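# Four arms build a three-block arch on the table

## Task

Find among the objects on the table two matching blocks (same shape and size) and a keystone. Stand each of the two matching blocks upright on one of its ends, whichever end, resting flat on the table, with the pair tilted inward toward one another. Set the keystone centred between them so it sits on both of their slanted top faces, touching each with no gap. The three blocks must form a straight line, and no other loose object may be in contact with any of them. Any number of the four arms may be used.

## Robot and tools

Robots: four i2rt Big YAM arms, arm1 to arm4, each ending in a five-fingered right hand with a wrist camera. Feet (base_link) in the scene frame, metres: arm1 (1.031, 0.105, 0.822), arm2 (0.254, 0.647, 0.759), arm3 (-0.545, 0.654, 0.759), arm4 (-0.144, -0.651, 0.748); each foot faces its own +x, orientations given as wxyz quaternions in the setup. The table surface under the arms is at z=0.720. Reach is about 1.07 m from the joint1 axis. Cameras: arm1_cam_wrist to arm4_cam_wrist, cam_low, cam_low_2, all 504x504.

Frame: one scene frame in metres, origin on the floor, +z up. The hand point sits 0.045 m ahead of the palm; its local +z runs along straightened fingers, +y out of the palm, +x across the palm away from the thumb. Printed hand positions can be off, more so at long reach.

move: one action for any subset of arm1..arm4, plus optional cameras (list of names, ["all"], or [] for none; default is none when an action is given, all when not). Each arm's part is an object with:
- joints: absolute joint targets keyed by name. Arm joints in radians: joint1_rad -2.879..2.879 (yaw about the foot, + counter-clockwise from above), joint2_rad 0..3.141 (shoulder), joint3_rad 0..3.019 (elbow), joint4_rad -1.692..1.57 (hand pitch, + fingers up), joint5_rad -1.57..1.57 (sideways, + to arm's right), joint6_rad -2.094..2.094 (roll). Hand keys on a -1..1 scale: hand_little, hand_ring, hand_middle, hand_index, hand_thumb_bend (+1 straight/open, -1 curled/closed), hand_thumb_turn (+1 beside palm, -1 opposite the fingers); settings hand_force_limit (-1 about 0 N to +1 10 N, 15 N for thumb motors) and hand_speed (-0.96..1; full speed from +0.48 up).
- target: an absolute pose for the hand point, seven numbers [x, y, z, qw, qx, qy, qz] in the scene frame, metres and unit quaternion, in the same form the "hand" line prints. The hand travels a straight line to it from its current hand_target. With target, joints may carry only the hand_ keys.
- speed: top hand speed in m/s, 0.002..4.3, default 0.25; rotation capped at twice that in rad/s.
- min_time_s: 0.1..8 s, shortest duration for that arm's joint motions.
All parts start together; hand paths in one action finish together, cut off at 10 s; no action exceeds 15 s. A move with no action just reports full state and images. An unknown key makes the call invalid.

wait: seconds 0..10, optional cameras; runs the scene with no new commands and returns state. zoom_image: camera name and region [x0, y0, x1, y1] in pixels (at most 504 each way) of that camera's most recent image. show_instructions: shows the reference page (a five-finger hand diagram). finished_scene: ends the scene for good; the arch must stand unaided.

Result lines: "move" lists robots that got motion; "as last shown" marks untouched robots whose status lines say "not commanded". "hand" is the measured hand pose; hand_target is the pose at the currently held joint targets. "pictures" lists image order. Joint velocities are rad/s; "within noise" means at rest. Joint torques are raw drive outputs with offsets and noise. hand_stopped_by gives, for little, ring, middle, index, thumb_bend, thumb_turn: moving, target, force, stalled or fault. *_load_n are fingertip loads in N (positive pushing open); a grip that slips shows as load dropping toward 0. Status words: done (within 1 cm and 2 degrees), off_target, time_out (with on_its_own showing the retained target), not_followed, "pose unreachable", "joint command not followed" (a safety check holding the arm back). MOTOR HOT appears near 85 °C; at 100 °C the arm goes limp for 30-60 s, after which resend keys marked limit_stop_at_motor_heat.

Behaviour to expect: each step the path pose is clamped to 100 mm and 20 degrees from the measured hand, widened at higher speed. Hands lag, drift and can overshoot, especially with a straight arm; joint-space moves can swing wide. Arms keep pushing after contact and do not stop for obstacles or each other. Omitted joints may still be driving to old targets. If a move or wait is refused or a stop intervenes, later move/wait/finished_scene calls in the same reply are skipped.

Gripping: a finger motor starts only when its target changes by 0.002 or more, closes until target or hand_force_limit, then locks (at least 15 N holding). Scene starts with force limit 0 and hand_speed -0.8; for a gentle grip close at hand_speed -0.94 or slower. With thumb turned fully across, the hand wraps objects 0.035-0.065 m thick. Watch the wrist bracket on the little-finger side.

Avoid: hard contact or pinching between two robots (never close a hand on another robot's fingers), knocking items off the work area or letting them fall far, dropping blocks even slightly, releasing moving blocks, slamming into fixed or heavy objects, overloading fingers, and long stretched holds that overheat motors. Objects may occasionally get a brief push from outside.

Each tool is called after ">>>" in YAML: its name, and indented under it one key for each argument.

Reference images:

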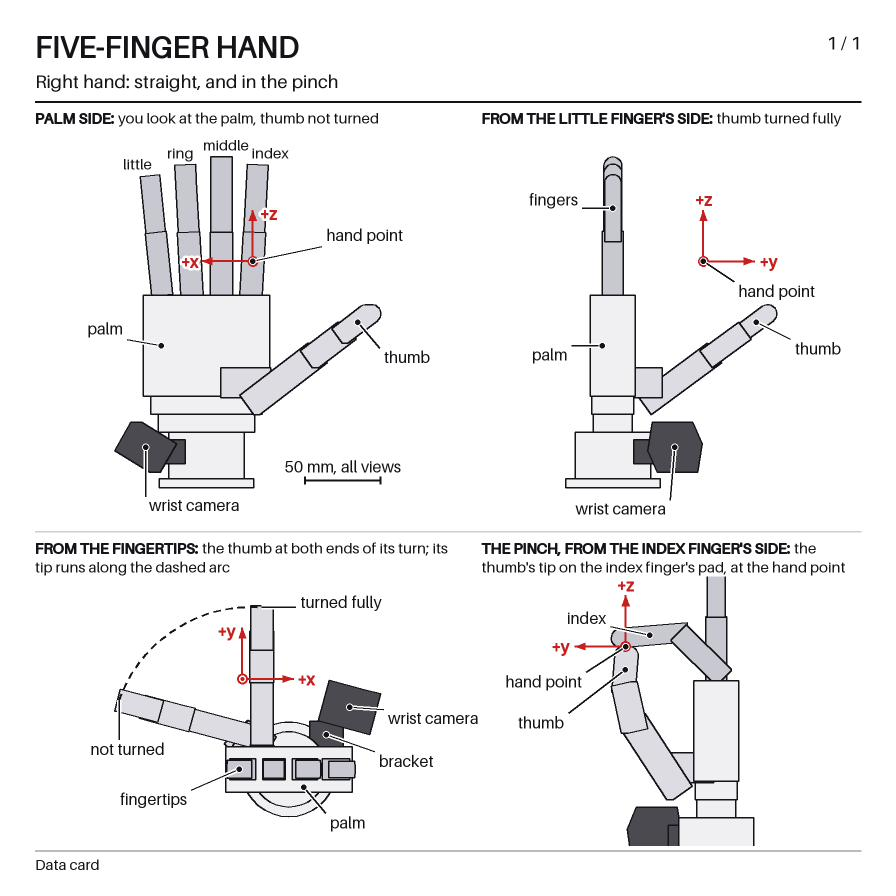

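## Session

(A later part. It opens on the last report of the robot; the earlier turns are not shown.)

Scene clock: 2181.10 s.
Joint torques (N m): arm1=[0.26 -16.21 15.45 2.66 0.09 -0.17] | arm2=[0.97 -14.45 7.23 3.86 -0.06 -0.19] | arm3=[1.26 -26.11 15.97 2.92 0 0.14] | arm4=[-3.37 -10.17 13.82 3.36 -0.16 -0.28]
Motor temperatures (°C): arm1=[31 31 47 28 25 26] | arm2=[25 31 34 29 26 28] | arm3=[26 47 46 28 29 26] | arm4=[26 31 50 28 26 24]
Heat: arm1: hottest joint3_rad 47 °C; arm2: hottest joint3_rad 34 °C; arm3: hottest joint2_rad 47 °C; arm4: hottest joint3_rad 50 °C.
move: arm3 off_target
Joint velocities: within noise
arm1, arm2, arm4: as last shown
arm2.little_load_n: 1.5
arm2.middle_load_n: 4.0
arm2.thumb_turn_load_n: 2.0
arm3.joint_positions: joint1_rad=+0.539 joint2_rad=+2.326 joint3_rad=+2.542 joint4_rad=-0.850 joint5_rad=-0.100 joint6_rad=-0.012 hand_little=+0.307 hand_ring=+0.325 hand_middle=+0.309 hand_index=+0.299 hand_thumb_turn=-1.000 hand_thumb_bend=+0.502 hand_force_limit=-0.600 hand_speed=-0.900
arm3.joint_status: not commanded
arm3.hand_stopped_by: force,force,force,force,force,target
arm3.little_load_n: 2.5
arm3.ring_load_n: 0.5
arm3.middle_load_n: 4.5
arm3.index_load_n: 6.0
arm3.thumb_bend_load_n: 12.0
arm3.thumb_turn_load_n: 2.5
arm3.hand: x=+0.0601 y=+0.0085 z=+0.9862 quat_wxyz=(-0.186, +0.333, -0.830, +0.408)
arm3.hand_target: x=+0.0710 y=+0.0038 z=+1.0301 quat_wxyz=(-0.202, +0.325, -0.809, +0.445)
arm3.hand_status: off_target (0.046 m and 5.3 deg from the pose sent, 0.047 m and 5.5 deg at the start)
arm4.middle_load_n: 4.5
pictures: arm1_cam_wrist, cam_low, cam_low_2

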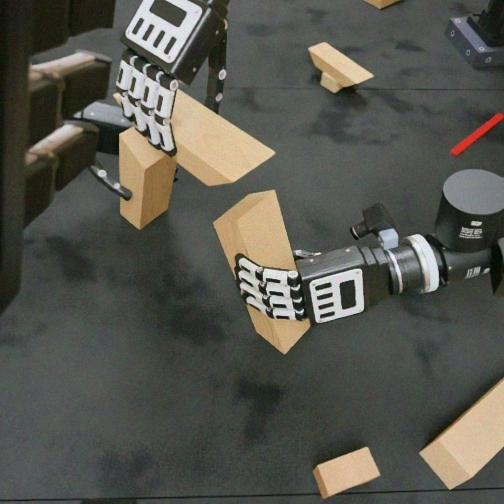

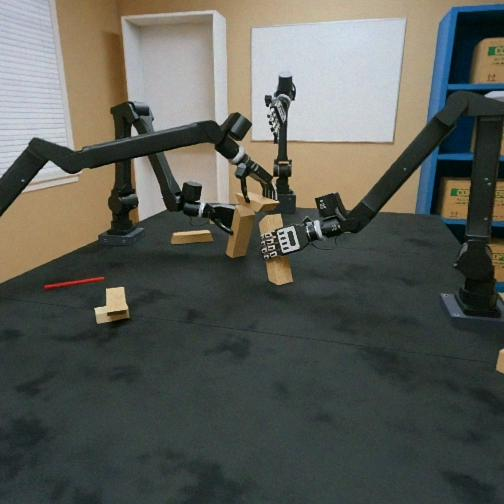

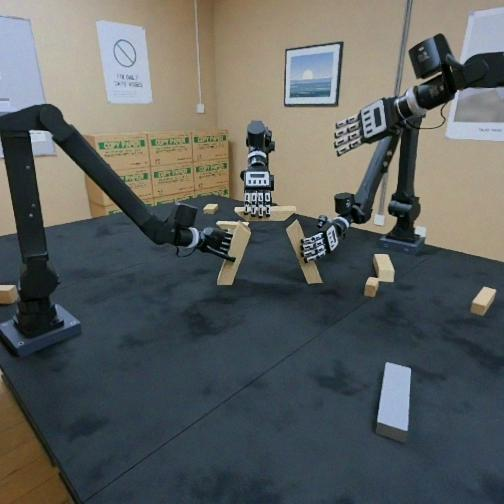

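>>> move:
  arm3: {"target": [0.0825, 0.013, 1.028, 0.2018, -0.3256, 0.8093, -0.4455], "speed": 0.03}
  cameras: ["cam_low", "cam_low_2"]

>>> zoom_image:
  camera: "cam_low_2"
  region: [230, 185, 310, 265]

>>> zoom_image:
  camera: "cam_low"
  region: [225, 165, 295, 235]

Scene clock: 2197.73 s.
Joint torques (N m): arm1=[0.26 -16.21 15.45 2.67 0.09 -0.17] | arm2=[0.15 -14.45 7.24 4.01 -0.04 -0.2] | arm3=[1.55 -27.16 13.42 2.99 -0.02 0.24] | arm4=[-3.37 -10.11 13.85 3.36 -0.16 -0.27]
Motor temperatures (°C): arm1=[31 31 48 28 25 26] | arm2=[25 31 33 29 26 28] | arm3=[26 47 46 28 29 26] | arm4=[26 31 50 28 26 24]
Heat: arm1: hottest joint3_rad 48 °C; arm2: hottest joint3_rad 33 °C; arm3: hottest joint2_rad 47 °C; arm4: hottest joint3_rad 50 °C.
move: arm3 off_target
Joint velocities: within noise
arm1, arm2, arm4: as last shown
arm2.little_load_n: 1.0
arm2.middle_load_n: 4.5
arm3.joint_positions: joint1_rad=+0.553 joint2_rad=+2.326 joint3_rad=+2.542 joint4_rad=-0.833 joint5_rad=-0.084 joint6_rad=-0.012 hand_little=+0.307 hand_ring=+0.325 hand_middle=+0.309 hand_index=+0.299 hand_thumb_turn=-1.000 hand_thumb_bend=+0.502 hand_force_limit=-0.600 hand_speed=-0.900
arm3.joint_status: not commanded
arm3.hand_stopped_by: force,force,force,force,force,target
arm3.little_load_n: 2.5
arm3.ring_load_n: 0.5
arm3.middle_load_n: 4.5
arm3.index_load_n: 6.0
arm3.thumb_bend_load_n: 12.5
arm3.thumb_turn_load_n: 2.5
arm3.hand: x=+0.0695 y=+0.0120 z=+0.9887 quat_wxyz=(-0.185, +0.334, -0.825, +0.416)
arm3.hand_target: x=+0.0811 y=+0.0146 z=+1.0280 quat_wxyz=(-0.202, +0.326, -0.809, +0.445)
arm3.hand_status: off_target (0.041 m and 4.4 deg from the pose sent, 0.048 m and 5.3 deg at the start)
arm4.little_load_n: 1.5
arm4.thumb_bend_load_n: 12.0

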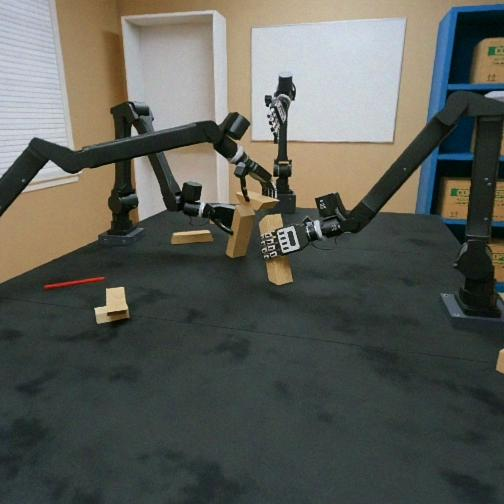

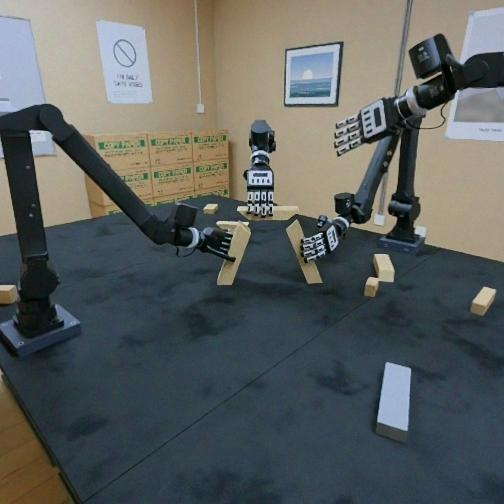

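Scaled by 6.300 from the camera's image (finer frame: 720x720).

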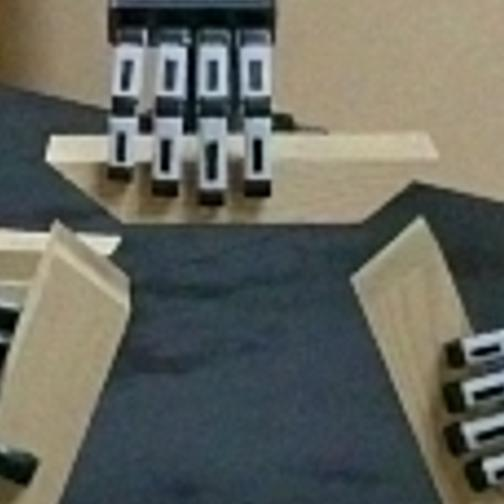

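Scaled by 7.200 from the camera's image (finer frame: 720x720).

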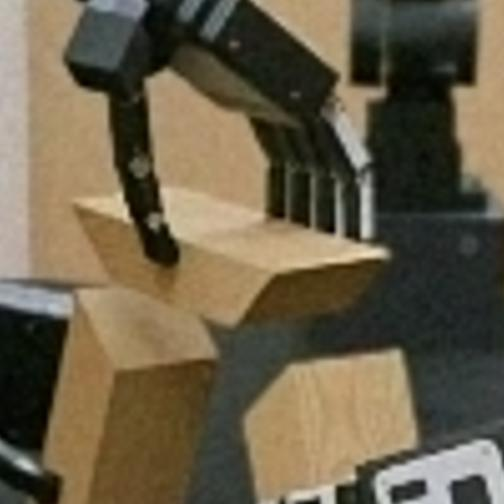

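>>> move:
  arm3: {"target": [0.0825, 0.013, 1.008, 0.2018, -0.3256, 0.8093, -0.4455], "speed": 0.03}
  cameras: ["cam_low", "cam_low_2"]

>>> zoom_image:
  camera: "cam_low_2"
  region: [230, 185, 310, 265]

>>> zoom_image:
  camera: "cam_low"
  region: [225, 165, 295, 235]

Scene clock: 2209.17 s.
Joint torques (N m): arm1=[0.26 -16.21 15.45 2.66 0.09 -0.17] | arm2=[0.56 -14.27 7.23 3.96 -0.03 -0.23] | arm3=[1.79 -29.45 12.37 2.99 -0.01 0.24] | arm4=[-3.37 -10.05 13.83 3.36 -0.17 -0.28]
Motor temperatures (°C): arm1=[31 31 48 28 25 26] | arm2=[25 31 33 29 26 28] | arm3=[26 47 46 28 29 26] | arm4=[26 31 50 28 26 24]
Heat: arm1: hottest joint3_rad 48 °C; arm2: hottest joint3_rad 33 °C; arm3: hottest joint2_rad 47 °C; arm4: hottest joint3_rad 50 °C.
move: arm3 off_target
Joint velocities: within noise
arm1, arm2, arm4: as last shown
arm2.middle_load_n: 4.0
arm3.joint_positions: joint1_rad=+0.553 joint2_rad=+2.326 joint3_rad=+2.452 joint4_rad=-0.759 joint5_rad=-0.084 joint6_rad=-0.012 hand_little=+0.307 hand_ring=+0.325 hand_middle=+0.309 hand_index=+0.299 hand_thumb_turn=-1.000 hand_thumb_bend=+0.502 hand_force_limit=-0.600 hand_speed=-0.900
arm3.joint_status: not commanded
arm3.hand_stopped_by: force,force,force,force,force,target
arm3.little_load_n: 2.5
arm3.ring_load_n: 1.0
arm3.middle_load_n: 4.5
arm3.index_load_n: 6.0
arm3.thumb_bend_load_n: 12.5
arm3.thumb_turn_load_n: 2.5
arm3.hand: x=+0.0707 y=+0.0099 z=+0.9524 quat_wxyz=(-0.183, +0.335, -0.828, +0.410)
arm3.hand_target: x=+0.0809 y=+0.0147 z=+1.0076 quat_wxyz=(-0.202, +0.326, -0.809, +0.445)
arm3.hand_status: off_target (0.057 m and 5.2 deg from the pose sent, 0.023 m and 4.4 deg at the start)
arm4.middle_load_n: 4.0
arm4.thumb_bend_load_n: 11.5
arm4.thumb_turn_load_n: 1.0

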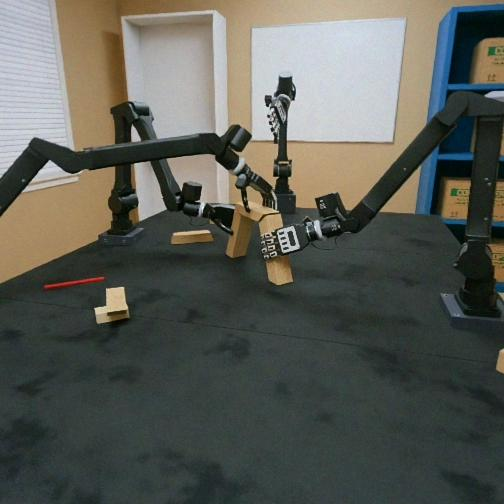

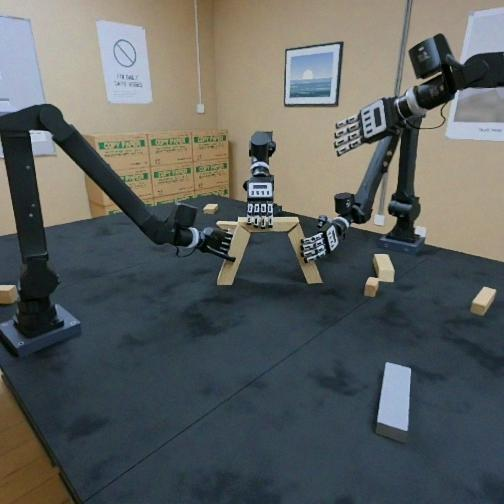

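Scaled by 6.300 from the camera's image (finer frame: 720x720).

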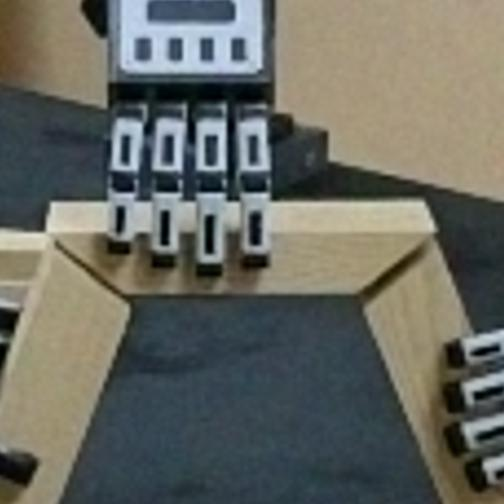

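Scaled by 7.200 from the camera's image (finer frame: 720x720).

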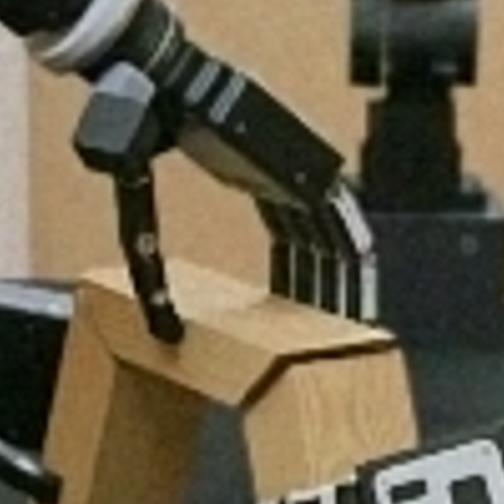

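>>> zoom_image:
  camera: "cam_low_2"
  region: [234, 210, 304, 240]

>>> zoom_image:
  camera: "cam_low"
  region: [232, 200, 292, 230]

Scaled by 7.200 from the camera's image (finer frame: 720x720).

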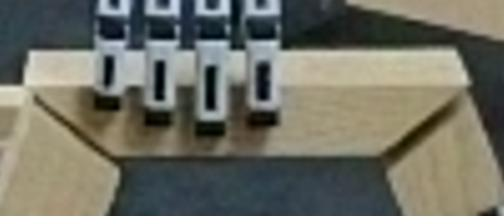

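Scaled by 8.400 from the camera's image (finer frame: 720x720).

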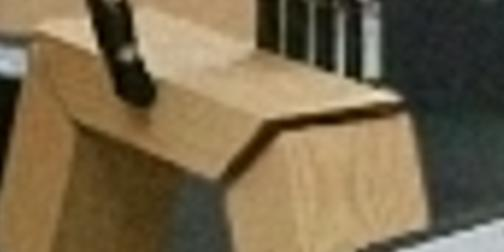

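>>> move:
  arm3: {"target": [0.0825, 0.013, 1.0, 0.2018, -0.3256, 0.8093, -0.4455], "speed": 0.02}
  cameras: ["cam_low", "cam_low_2"]

>>> zoom_image:
  camera: "cam_low_2"
  region: [234, 210, 304, 240]

>>> zoom_image:
  camera: "cam_low"
  region: [232, 200, 292, 230]

Scene clock: 2238.60 s.
Joint torques (N m): arm1=[0.32 -16.21 15.43 2.66 0.09 -0.17] | arm2=[0.85 -14.33 7.32 3.97 -0.04 -0.23] | arm3=[1.61 -29.22 12.26 2.91 0 0.26] | arm4=[-3.37 -10.11 13.82 3.37 -0.17 -0.27]
Motor temperatures (°C): arm1=[31 31 48 28 25 26] | arm2=[25 31 33 29 26 28] | arm3=[26 48 45 28 29 26] | arm4=[26 31 50 28 26 24]
Heat: arm1: hottest joint3_rad 48 °C; arm2: hottest joint3_rad 33 °C; arm3: hottest joint2_rad 48 °C; arm4: hottest joint3_rad 50 °C.
move: arm3 off_target
Joint velocities: within noise
arm1, arm4: as last shown
arm2.joint_positions: joint1_rad=-0.332 joint2_rad=+1.683 joint3_rad=+0.577 joint4_rad=+0.930 joint5_rad=-0.400 joint6_rad=-1.408 hand_little=+0.298 hand_ring=+0.317 hand_middle=+0.308 hand_index=+0.308 hand_thumb_turn=-1.000 hand_thumb_bend=+0.529 hand_force_limit=-0.500 hand_speed=-0.900
arm2.joint_status: not commanded
arm2.hand_stopped_by: force,force,force,force,force,target
arm2.little_load_n: 1.0
arm2.ring_load_n: 0.0
arm2.middle_load_n: 4.5
arm2.index_load_n: 7.0
arm2.thumb_bend_load_n: 13.0
arm2.thumb_turn_load_n: 2.5
arm2.hand: x=+0.1591 y=+0.0882 z=+0.8225 quat_wxyz=(+0.349, +0.531, -0.552, +0.540)
arm2.hand_target: x=+0.1523 y=+0.0789 z=+0.8488 quat_wxyz=(+0.379, +0.525, -0.526, +0.551)
arm2.hand_status: not commanded
arm3.joint_positions: joint1_rad=+0.553 joint2_rad=+2.319 joint3_rad=+2.424 joint4_rad=-0.733 joint5_rad=-0.084 joint6_rad=-0.012 hand_little=+0.307 hand_ring=+0.325 hand_middle=+0.309 hand_index=+0.299 hand_thumb_turn=-1.000 hand_thumb_bend=+0.502 hand_force_limit=-0.600 hand_speed=-0.900
arm3.joint_status: not commanded
arm3.hand_stopped_by: force,force,force,force,force,target
arm3.little_load_n: 2.0
arm3.ring_load_n: 0.5
arm3.middle_load_n: 4.5
arm3.index_load_n: 6.5
arm3.thumb_bend_load_n: 12.0
arm3.thumb_turn_load_n: 2.0
arm3.hand: x=+0.0708 y=+0.0096 z=+0.9475 quat_wxyz=(-0.184, +0.335, -0.827, +0.412)
arm3.hand_target: x=+0.0810 y=+0.0144 z=+0.9998 quat_wxyz=(-0.202, +0.326, -0.809, +0.445)
arm3.hand_status: off_target (0.054 m and 5.0 deg from the pose sent, 0.049 m and 5.2 deg at the start)
arm4.little_load_n: 1.0
arm4.middle_load_n: 4.5

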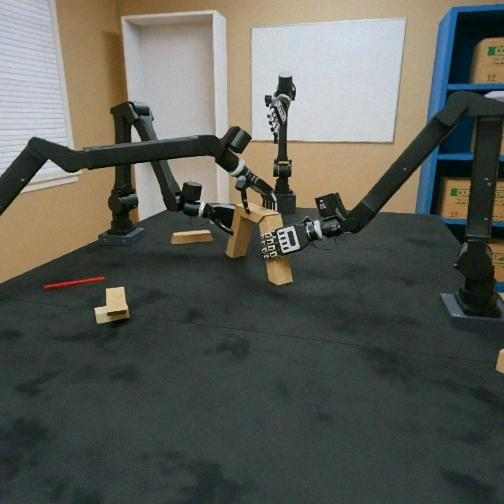

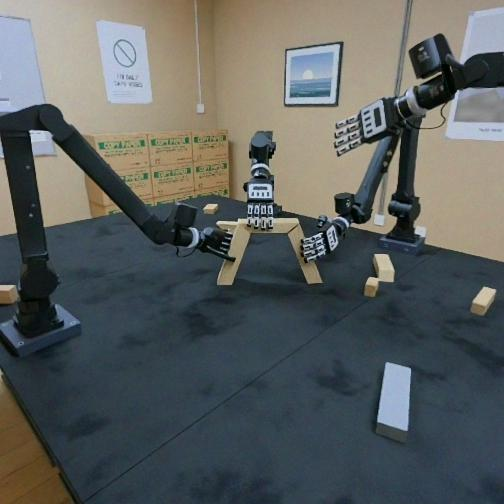

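Scaled by 7.200 from the camera's image (finer frame: 720x720).

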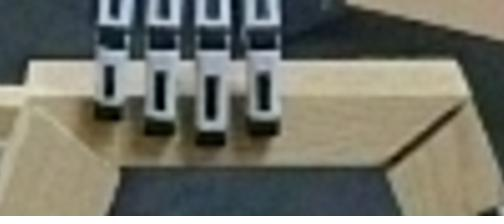

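Scaled by 8.400 from the camera's image (finer frame: 720x720).

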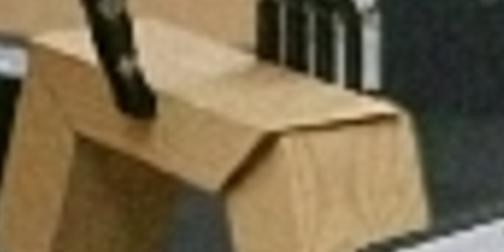

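>>> move:
  arm3: {"target": [0.0825, 0.013, 0.998, 0.2096, -0.3397, 0.8036, -0.4420], "speed": 0.02}
  cameras: ["cam_low", "cam_low_2", "arm3_cam_wrist", "arm1_cam_wrist"]

>>> zoom_image:
  camera: "cam_low_2"
  region: [234, 210, 304, 240]

>>> zoom_image:
  camera: "cam_low"
  region: [232, 200, 292, 230]

>>> zoom_image:
  camera: "arm1_cam_wrist"
  region: [100, 90, 300, 290]

Scene clock: 2265.40 s.
Joint torques (N m): arm1=[0.26 -16.21 15.43 2.67 0.09 -0.17] | arm2=[0.79 -14.1 7.17 3.88 -0.02 -0.24] | arm3=[1.32 -28.45 13.42 2.8 -0.23 0.01] | arm4=[-3.43 -10.11 13.81 3.36 -0.17 -0.28]
Motor temperatures (°C): arm1=[31 31 48 28 25 26] | arm2=[25 31 33 29 26 28] | arm3=[26 50 44 28 29 26] | arm4=[26 31 50 28 26 24]
Heat: arm1: hottest joint3_rad 48 °C; arm2: hottest joint3_rad 33 °C; arm3: hottest joint2_rad 50 °C; arm4: hottest joint3_rad 50 °C.
move: arm3 off_target
Joint velocities: within noise
arm1, arm2, arm4: as last shown
arm2.little_load_n: 0.5
arm2.middle_load_n: 4.0
arm3.joint_positions: joint1_rad=+0.553 joint2_rad=+2.315 joint3_rad=+2.414 joint4_rad=-0.729 joint5_rad=-0.112 joint6_rad=-0.012 hand_little=+0.307 hand_ring=+0.325 hand_middle=+0.309 hand_index=+0.299 hand_thumb_turn=-1.000 hand_thumb_bend=+0.502 hand_force_limit=-0.600 hand_speed=-0.900
arm3.joint_status: not commanded
arm3.hand_stopped_by: force,force,force,force,force,target
arm3.little_load_n: 2.5
arm3.ring_load_n: 1.0
arm3.middle_load_n: 4.5
arm3.index_load_n: 6.0
arm3.thumb_bend_load_n: 12.5
arm3.thumb_turn_load_n: 2.0
arm3.hand: x=+0.0734 y=+0.0148 z=+0.9475 quat_wxyz=(-0.195, +0.341, -0.825, +0.407)
arm3.hand_target: x=+0.0809 y=+0.0146 z=+0.9979 quat_wxyz=(-0.210, +0.340, -0.803, +0.442)
arm3.hand_status: off_target (0.051 m and 5.0 deg from the pose sent, 0.052 m and 5.3 deg at the start)
arm4.thumb_turn_load_n: 1.5
arm4.hand_target: x=+0.0010 y=-0.0515 z=+0.8615 quat_wxyz=(-0.516, +0.616, +0.476, +0.358)
pictures: arm1_cam_wrist, arm3_cam_wrist, cam_low, cam_low_2

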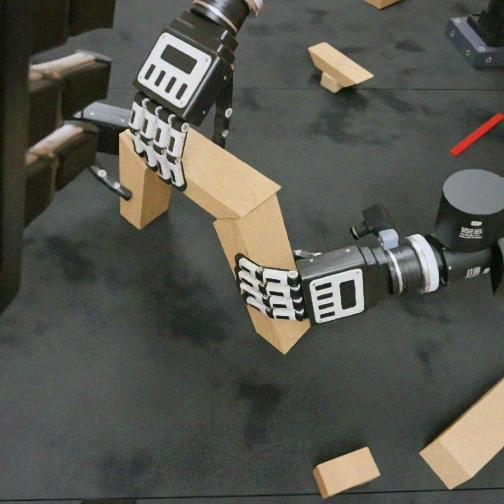

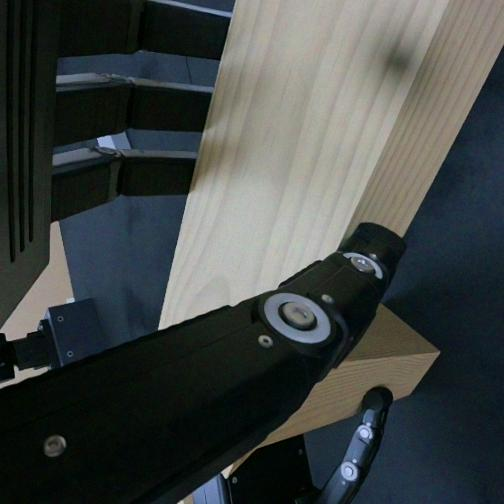

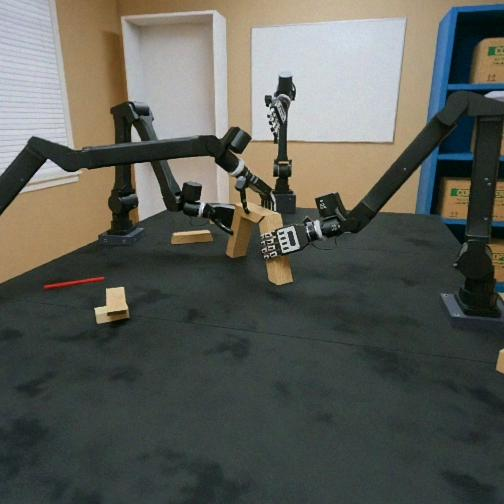

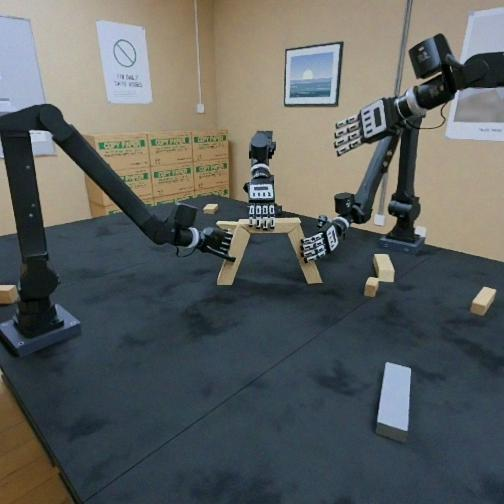

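Scaled by 7.200 from the camera's image (finer frame: 720x720).

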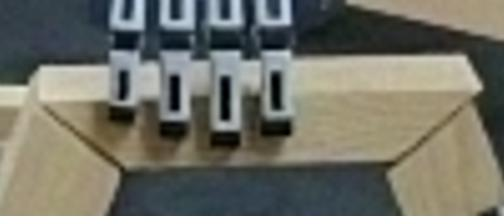

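Scaled by 8.400 from the camera's image (finer frame: 720x720).

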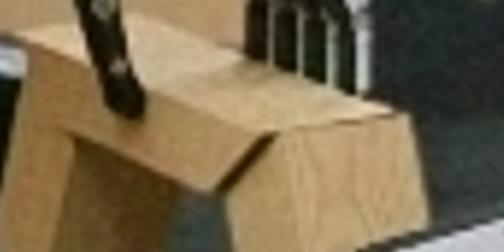

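Scaled by 2.520 from the camera's image (finer frame: 720x720).

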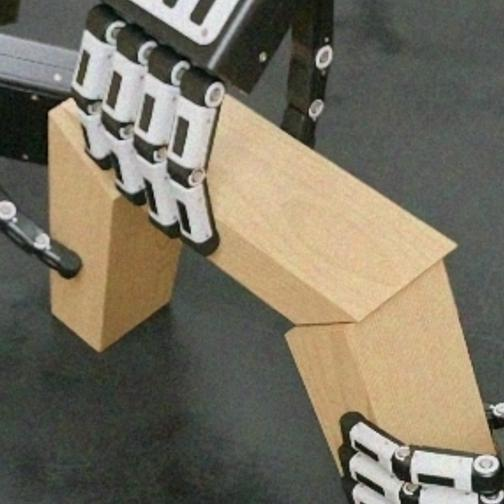

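>>> move:
  arm3: {"target": [0.071, 0.0, 1.02, 0.2134, -0.3467, 0.8006, -0.4402], "speed": 0.03}
  cameras: ["cam_low", "cam_low_2"]

>>> zoom_image:
  camera: "cam_low_2"
  region: [230, 185, 310, 265]

>>> zoom_image:
  camera: "cam_low"
  region: [225, 165, 295, 235]

Scene clock: 2282.43 s.
Joint torques (N m): arm1=[0.26 -16.15 15.43 2.67 0.09 -0.17] | arm2=[1.03 -14.1 7.2 3.86 -0.07 -0.22] | arm3=[-0.26 -25.88 17.83 1.83 -0.21 -0.06] | arm4=[-3.43 -10.17 13.79 3.38 -0.17 -0.27]
Motor temperatures (°C): arm1=[31 31 48 28 25 26] | arm2=[25 31 33 29 26 28] | arm3=[26 51 45 28 29 26] | arm4=[26 31 50 28 26 24]
Heat: arm1: hottest joint3_rad 48 °C; arm2: hottest joint3_rad 33 °C; arm3: hottest joint2_rad 51 °C; arm4: hottest joint3_rad 50 °C.
move: arm3 off_target
Joint velocities: within noise
arm1, arm2, arm4: as last shown
arm1.thumb_turn_load_n: 0.5
arm2.joint_positions: joint1_rad=-0.332 joint2_rad=+1.684 joint3_rad=+0.577 joint4_rad=+0.930 joint5_rad=-0.400 joint6_rad=-1.407 hand_little=+0.297 hand_ring=+0.317 hand_middle=+0.308 hand_index=+0.308 hand_thumb_turn=-1.000 hand_thumb_bend=+0.529 hand_force_limit=-0.500 hand_speed=-0.900
arm2.little_load_n: 1.0
arm2.middle_load_n: 4.5
arm2.thumb_turn_load_n: 2.0
arm2.hand: x=+0.1592 y=+0.0883 z=+0.8222 quat_wxyz=(+0.349, +0.531, -0.552, +0.540)
arm2.hand_target: x=+0.1523 y=+0.0788 z=+0.8489 quat_wxyz=(+0.379, +0.525, -0.526, +0.551)
arm3.joint_positions: joint1_rad=+0.546 joint2_rad=+2.316 joint3_rad=+2.484 joint4_rad=-0.793 joint5_rad=-0.148 joint6_rad=-0.028 hand_little=+0.307 hand_ring=+0.325 hand_middle=+0.309 hand_index=+0.299 hand_thumb_turn=-1.000 hand_thumb_bend=+0.502 hand_force_limit=-0.600 hand_speed=-0.900
arm3.joint_status: not commanded
arm3.hand_stopped_by: force,force,force,force,force,target
arm3.little_load_n: 2.0
arm3.ring_load_n: 0.5
arm3.middle_load_n: 4.5
arm3.index_load_n: 6.0
arm3.thumb_bend_load_n: 12.5
arm3.thumb_turn_load_n: 2.5
arm3.hand: x=+0.0712 y=+0.0175 z=+0.9744 quat_wxyz=(-0.206, +0.351, -0.819, +0.405)
arm3.hand_target: x=+0.0686 y=+0.0026 z=+1.0198 quat_wxyz=(-0.213, +0.346, -0.800, +0.441)
arm3.hand_status: off_target (0.049 m and 4.6 deg from the pose sent, 0.074 m and 5.2 deg at the start)
arm4.thumb_turn_load_n: 1.0

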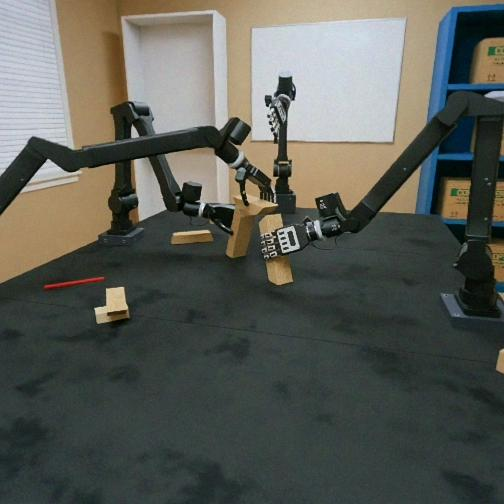

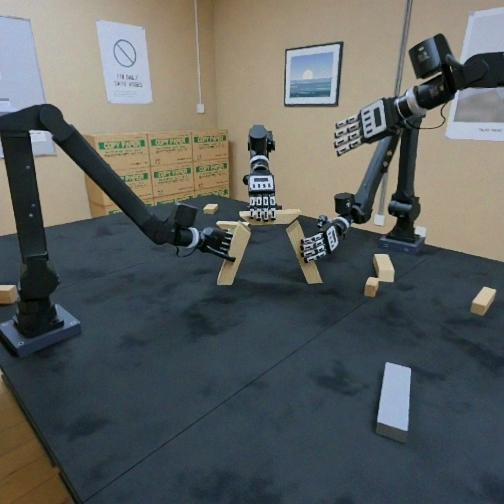

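Scaled by 6.300 from the camera's image (finer frame: 720x720).

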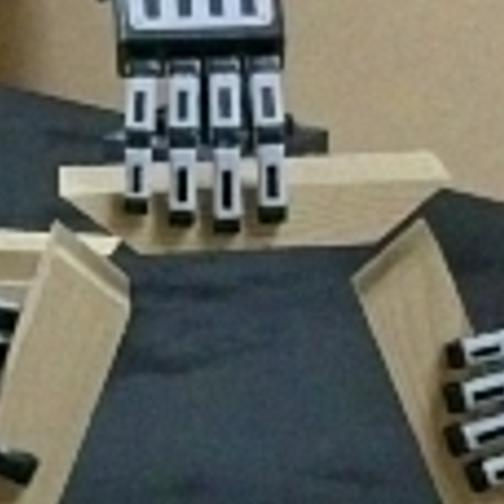

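Scaled by 7.200 from the camera's image (finer frame: 720x720).

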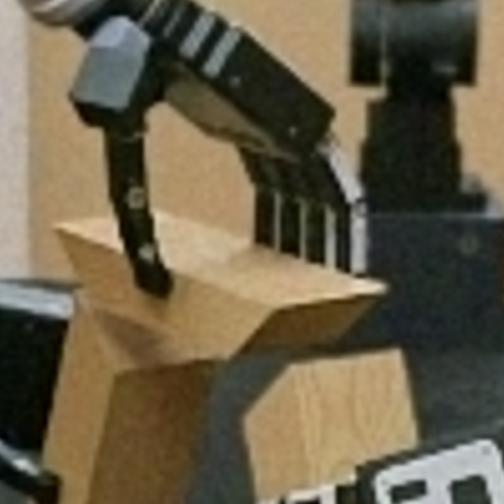

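>>> move:
  arm3: {"joints": {"joint5_rad": -0.105}, "min_time_s": 2}

Scene clock: 2310.47 s.
Joint torques (N m): arm1=[0.26 -16.21 15.45 2.66 0.09 -0.17] | arm2=[0.32 -14.33 7.12 3.9 -0.07 -0.23] | arm3=[-0.09 -25.76 17.77 1.8 -0.02 -0.05] | arm4=[-3.37 -10.05 13.82 3.38 -0.17 -0.28]
Motor temperatures (°C): arm1=[31 31 49 28 25 26] | arm2=[25 31 33 29 26 28] | arm3=[26 50 45 28 29 26] | arm4=[26 31 50 28 26 24]
Heat: arm1: hottest joint3_rad 49 °C; arm2: hottest joint3_rad 33 °C; arm3: hottest joint2_rad 50 °C; arm4: hottest joint3_rad 50 °C.
move: arm3 done
Joint velocities: within noise
arm1, arm2: as last shown
arm1.little_load_n: 0.5
arm1.thumb_turn_load_n: 0.0
arm2.thumb_bend_load_n: 13.5
arm3.joint_positions: joint1_rad=+0.546 joint2_rad=+2.317 joint3_rad=+2.484 joint4_rad=-0.793 joint5_rad=-0.106 joint6_rad=-0.028 hand_little=+0.307 hand_ring=+0.325 hand_middle=+0.309 hand_index=+0.299 hand_thumb_turn=-1.000 hand_thumb_bend=+0.502 hand_force_limit=-0.600 hand_speed=-0.900
arm3.joint_status: all done
arm3.hand_stopped_by: force,force,force,force,force,target
arm3.little_load_n: 2.0
arm3.ring_load_n: 0.5
arm3.middle_load_n: 4.5
arm3.index_load_n: 6.5
arm3.thumb_bend_load_n: 12.0
arm3.thumb_turn_load_n: 2.5
arm3.hand: x=+0.0664 y=+0.0110 z=+0.9718 quat_wxyz=(-0.188, +0.343, -0.823, +0.411)
arm3.hand_target: x=+0.0631 y=-0.0046 z=+1.0187 quat_wxyz=(-0.194, +0.336, -0.805, +0.448)
arm3.hand_status: not commanded
arm4.joint_positions: joint1_rad=-0.270 joint2_rad=+1.618 joint3_rad=+0.700 joint4_rad=+0.588 joint5_rad=-0.292 joint6_rad=-1.315 hand_little=+0.309 hand_ring=+0.337 hand_middle=+0.347 hand_index=+0.338 hand_thumb_turn=-1.000 hand_thumb_bend=+0.463 hand_force_limit=-0.600 hand_speed=-0.900
arm4.joint_status: not commanded
arm4.hand_stopped_by: force,force,force,force,force,target
arm4.little_load_n: 1.0
arm4.ring_load_n: 1.5
arm4.middle_load_n: 4.0
arm4.index_load_n: 6.0
arm4.thumb_bend_load_n: 11.5
arm4.thumb_turn_load_n: 1.0
arm4.hand: x=-0.0141 y=-0.0806 z=+0.8177 quat_wxyz=(-0.493, +0.648, +0.486, +0.318)
arm4.hand_target: x=+0.0010 y=-0.0515 z=+0.8615 quat_wxyz=(-0.516, +0.616, +0.476, +0.358)
arm4.hand_status: not commanded
pictures: none

>>> move:
  arm3: {"joints": {"joint5_rad": -0.115, "joint6_rad": -0.034}, "min_time_s": 1.5}
  cameras: ["cam_low", "cam_low_2"]

>>> zoom_image:
  camera: "cam_low_2"
  region: [230, 185, 310, 265]

>>> zoom_image:
  camera: "cam_low"
  region: [225, 165, 295, 235]

Scene clock: 2323.27 s.
Joint torques (N m): arm1=[0.26 -16.21 15.45 2.66 0.09 -0.17] | arm2=[0.44 -14.15 7.24 3.96 -0.05 -0.24] | arm3=[0.15 -25.82 17.68 1.88 -0.19 -0.01] | arm4=[-3.43 -10.17 13.83 3.37 -0.17 -0.27]
Motor temperatures (°C): arm1=[31 31 49 28 25 26] | arm2=[25 31 33 29 26 28] | arm3=[26 50 46 28 29 26] | arm4=[26 31 50 28 26 24]
Heat: arm1: hottest joint3_rad 49 °C; arm2: hottest joint3_rad 33 °C; arm3: hottest joint2_rad 50 °C; arm4: hottest joint3_rad 50 °C.
move: arm3 done
Joint velocities: within noise
arm1.joint_positions: joint1_rad=-0.059 joint2_rad=+1.507 joint3_rad=+1.546 joint4_rad=-0.463 joint5_rad=+0.198 joint6_rad=-1.230 hand_little=+1.000 hand_ring=+1.000 hand_middle=+1.000 hand_index=+1.000 hand_thumb_turn=+1.000 hand_thumb_bend=+1.000 hand_force_limit=+0.000 hand_speed=-0.800
arm1.joint_status: not commanded
arm1.hand_stopped_by: target,target,target,target,target,target
arm1.little_load_n: 0.0
arm1.ring_load_n: 0.0
arm1.middle_load_n: 0.0
arm1.index_load_n: 0.0
arm1.thumb_bend_load_n: 0.0
arm1.thumb_turn_load_n: 0.0
arm1.hand: x=+0.3718 y=+0.0534 z=+1.2055 quat_wxyz=(+0.546, -0.110, -0.828, +0.066)
arm1.hand_target: x=+0.3597 y=+0.0454 z=+1.2397 quat_wxyz=(+0.572, -0.105, -0.810, +0.075)
arm1.hand_status: not commanded
arm2, arm4: as last shown
arm2.thumb_bend_load_n: 13.0
arm2.thumb_turn_load_n: 2.5
arm3.joint_positions: joint1_rad=+0.546 joint2_rad=+2.317 joint3_rad=+2.484 joint4_rad=-0.793 joint5_rad=-0.112 joint6_rad=-0.028 hand_little=+0.307 hand_ring=+0.325 hand_middle=+0.309 hand_index=+0.299 hand_thumb_turn=-1.000 hand_thumb_bend=+0.502 hand_force_limit=-0.600 hand_speed=-0.900
arm3.joint_status: all done
arm3.hand_stopped_by: force,force,force,force,force,target
arm3.little_load_n: 2.0
arm3.ring_load_n: 0.5
arm3.middle_load_n: 4.5
arm3.index_load_n: 6.0
arm3.thumb_bend_load_n: 12.5
arm3.thumb_turn_load_n: 2.0
arm3.hand: x=+0.0670 y=+0.0118 z=+0.9720 quat_wxyz=(-0.191, +0.344, -0.823, +0.410)
arm3.hand_target: x=+0.0645 y=-0.0029 z=+1.0190 quat_wxyz=(-0.199, +0.337, -0.805, +0.446)
arm3.hand_status: not commanded
arm4.little_load_n: 1.5
arm4.middle_load_n: 4.5
arm4.thumb_turn_load_n: 1.5

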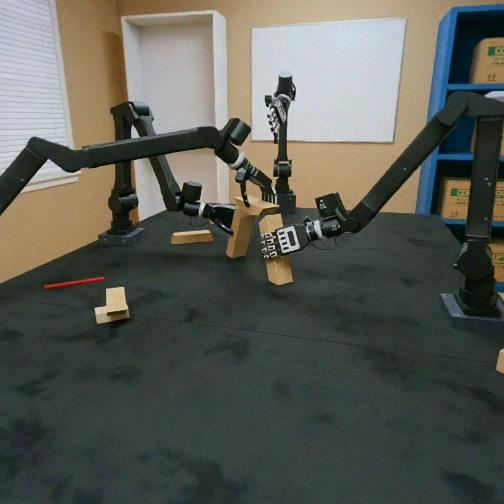

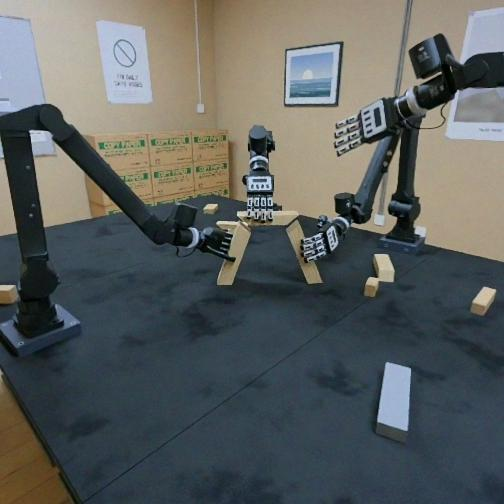

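Scaled by 6.300 from the camera's image (finer frame: 720x720).

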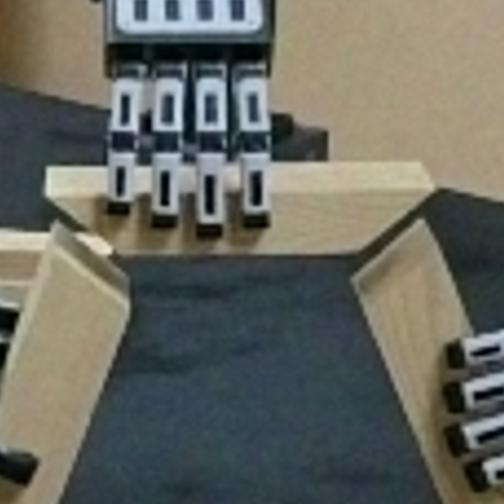

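Scaled by 7.200 from the camera's image (finer frame: 720x720).

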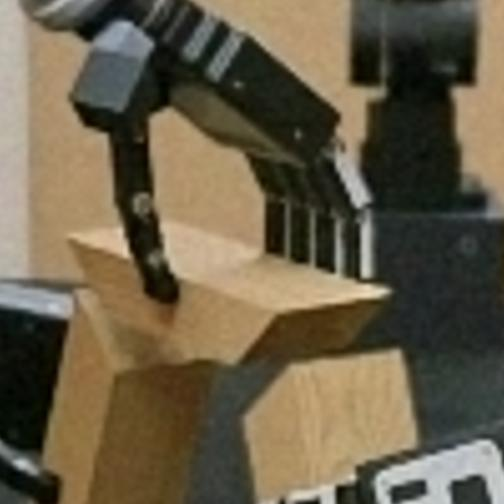

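>>> move:
  arm3: {"target": [0.0655, -0.0029, 1.003, 0.199, -0.337, 0.805, -0.446], "speed": 0.03}
  cameras: ["cam_low", "cam_low_2"]

>>> zoom_image:
  camera: "cam_low_2"
  region: [234, 210, 304, 240]

>>> zoom_image:
  camera: "cam_low"
  region: [232, 200, 292, 230]

Scene clock: 2336.40 s.
Joint torques (N m): arm1=[0.32 -16.21 15.43 2.67 0.09 -0.17] | arm2=[1.32 -13.68 7.31 4.08 -0.07 -0.18] | arm3=[0.15 -27.81 12.37 3.03 -0.13 0] | arm4=[-3.43 -10.11 13.82 3.36 -0.16 -0.28]
Motor temperatures (°C): arm1=[30 31 49 28 25 26] | arm2=[25 31 33 29 26 28] | arm3=[26 49 46 28 29 26] | arm4=[26 31 50 28 26 24]
Heat: arm1: hottest joint3_rad 49 °C; arm2: hottest joint3_rad 33 °C; arm3: hottest joint2_rad 49 °C; arm4: hottest joint3_rad 50 °C.
move: arm3 off_target
Joint velocities: within noise
arm1, arm2, arm4: as last shown
arm2.middle_load_n: 4.0
arm2.thumb_turn_load_n: 2.0
arm3.joint_positions: joint1_rad=+0.546 joint2_rad=+2.317 joint3_rad=+2.461 joint4_rad=-0.760 joint5_rad=-0.112 joint6_rad=-0.028 hand_little=+0.307 hand_ring=+0.325 hand_middle=+0.309 hand_index=+0.299 hand_thumb_turn=-1.000 hand_thumb_bend=+0.502 hand_force_limit=-0.600 hand_speed=-0.900
arm3.joint_status: not commanded
arm3.hand_stopped_by: force,force,force,force,force,target
arm3.little_load_n: 2.5
arm3.ring_load_n: 1.0
arm3.middle_load_n: 4.5
arm3.index_load_n: 6.0
arm3.thumb_bend_load_n: 12.5
arm3.thumb_turn_load_n: 2.0
arm3.hand: x=+0.0692 y=+0.0092 z=+0.9654 quat_wxyz=(-0.192, +0.344, -0.820, +0.415)
arm3.hand_target: x=+0.0645 y=-0.0017 z=+1.0030 quat_wxyz=(-0.199, +0.337, -0.805, +0.446)
arm3.hand_status: off_target (0.040 m and 4.2 deg from the pose sent, 0.034 m and 4.8 deg at the start)
arm4.little_load_n: 1.0

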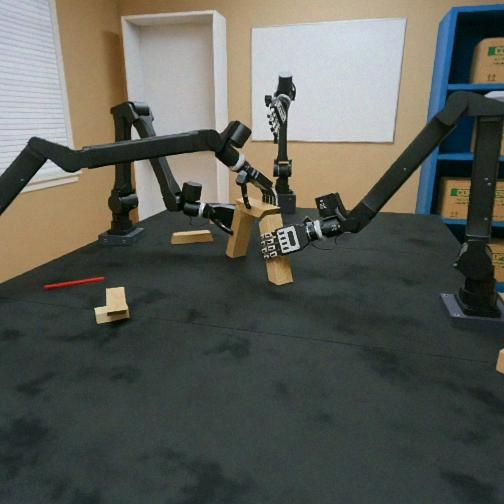

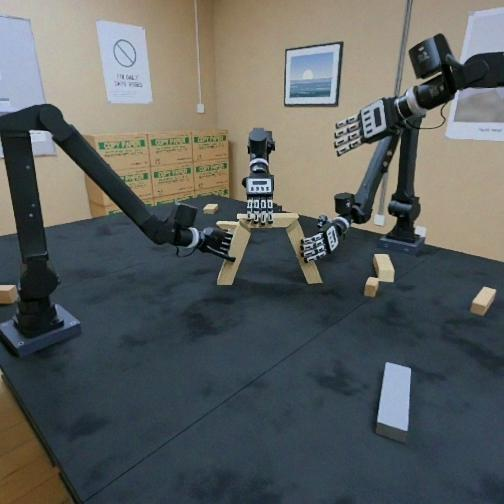

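Scaled by 7.200 from the camera's image (finer frame: 720x720).

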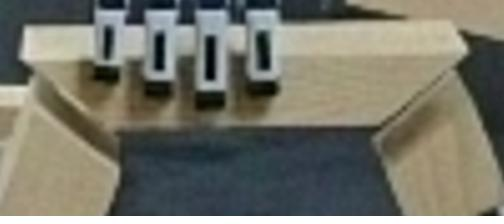

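Scaled by 8.400 from the camera's image (finer frame: 720x720).

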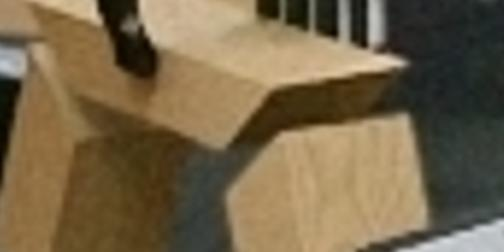

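>>> zoom_image:
  camera: "cam_low_2"
  region: [214, 200, 324, 290]

>>> zoom_image:
  camera: "cam_low_2"
  region: [230, 185, 310, 265]

Scaled by 4.582 from the camera's image (finer frame: 720x720).

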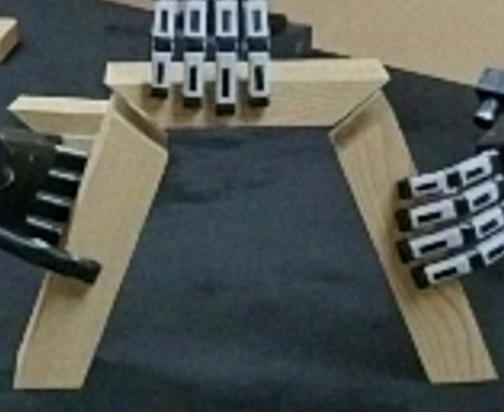

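Scaled by 6.300 from the camera's image (finer frame: 720x720).

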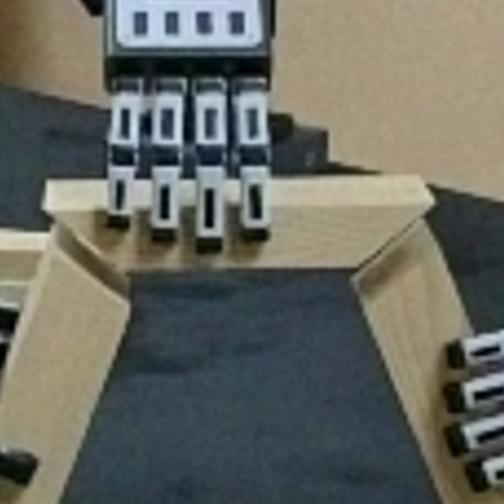

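>>> move:
  arm3: {"target": [0.0655, -0.0025, 0.992, 0.199, -0.337, 0.805, -0.446], "speed": 0.02}
  cameras: ["cam_low", "cam_low_2"]

>>> zoom_image:
  camera: "cam_low_2"
  region: [230, 185, 310, 265]

>>> zoom_image:
  camera: "cam_low"
  region: [232, 200, 292, 230]

Scene clock: 2355.47 s.
Joint torques (N m): arm1=[0.26 -16.21 15.45 2.67 0.09 -0.17] | arm2=[1.2 -13.68 7.3 4.04 -0.04 -0.21] | arm3=[0.09 -28.63 11.92 2.88 -0.1 0] | arm4=[-3.37 -10.05 13.81 3.34 -0.16 -0.27]
Motor temperatures (°C): arm1=[30 31 49 28 25 26] | arm2=[25 31 33 29 26 28] | arm3=[26 50 45 28 29 26] | arm4=[26 31 50 28 26 24]
Heat: arm1: hottest joint3_rad 49 °C; arm2: hottest joint3_rad 33 °C; arm3: hottest joint2_rad 50 °C; arm4: hottest joint3_rad 50 °C.
move: arm3 off_target
Joint velocities: within noise
arm1, arm2, arm4: as last shown
arm2.middle_load_n: 4.5
arm3.joint_positions: joint1_rad=+0.546 joint2_rad=+2.317 joint3_rad=+2.419 joint4_rad=-0.721 joint5_rad=-0.112 joint6_rad=-0.028 hand_little=+0.307 hand_ring=+0.325 hand_middle=+0.309 hand_index=+0.299 hand_thumb_turn=-1.000 hand_thumb_bend=+0.502 hand_force_limit=-0.600 hand_speed=-0.900
arm3.joint_status: not commanded
arm3.hand_stopped_by: force,force,force,force,force,target
arm3.little_load_n: 2.0
arm3.ring_load_n: 0.5
arm3.middle_load_n: 4.5
arm3.index_load_n: 6.5
arm3.thumb_bend_load_n: 12.0
arm3.thumb_turn_load_n: 3.0
arm3.hand: x=+0.0698 y=+0.0082 z=+0.9487 quat_wxyz=(-0.192, +0.344, -0.821, +0.413)
arm3.hand_target: x=+0.0646 y=-0.0014 z=+0.9919 quat_wxyz=(-0.199, +0.337, -0.805, +0.446)
arm3.hand_status: off_target (0.045 m and 4.4 deg from the pose sent, 0.029 m and 4.2 deg at the start)
arm4.hand: x=-0.0142 y=-0.0805 z=+0.8177 quat_wxyz=(-0.493, +0.648, +0.486, +0.318)
arm4.hand_target: x=+0.0010 y=-0.0515 z=+0.8615 quat_wxyz=(-0.516, +0.616, +0.476, +0.357)

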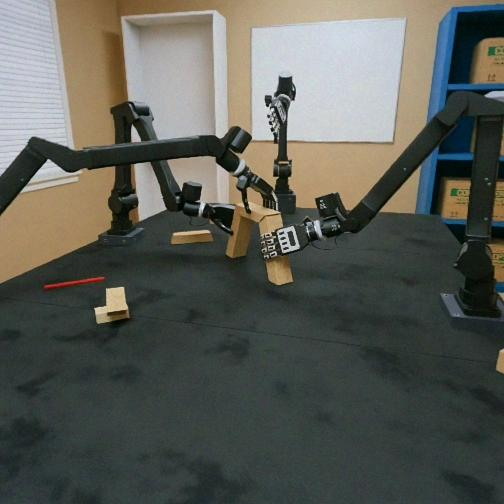

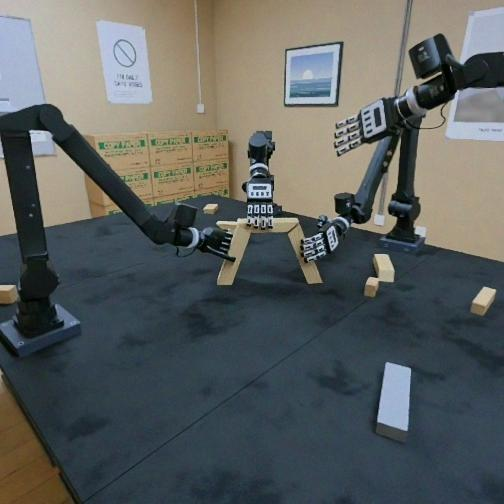

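Scaled by 6.300 from the camera's image (finer frame: 720x720).

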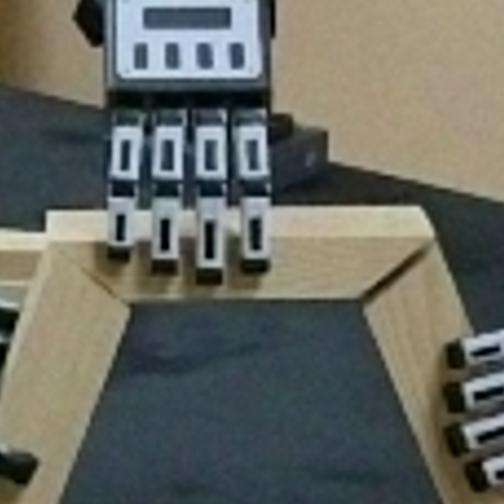

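Scaled by 8.400 from the camera's image (finer frame: 720x720).

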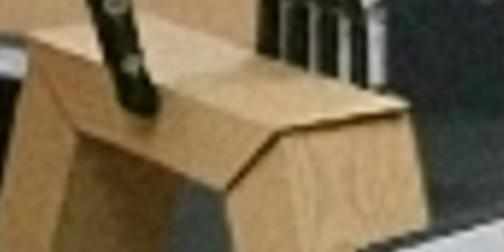

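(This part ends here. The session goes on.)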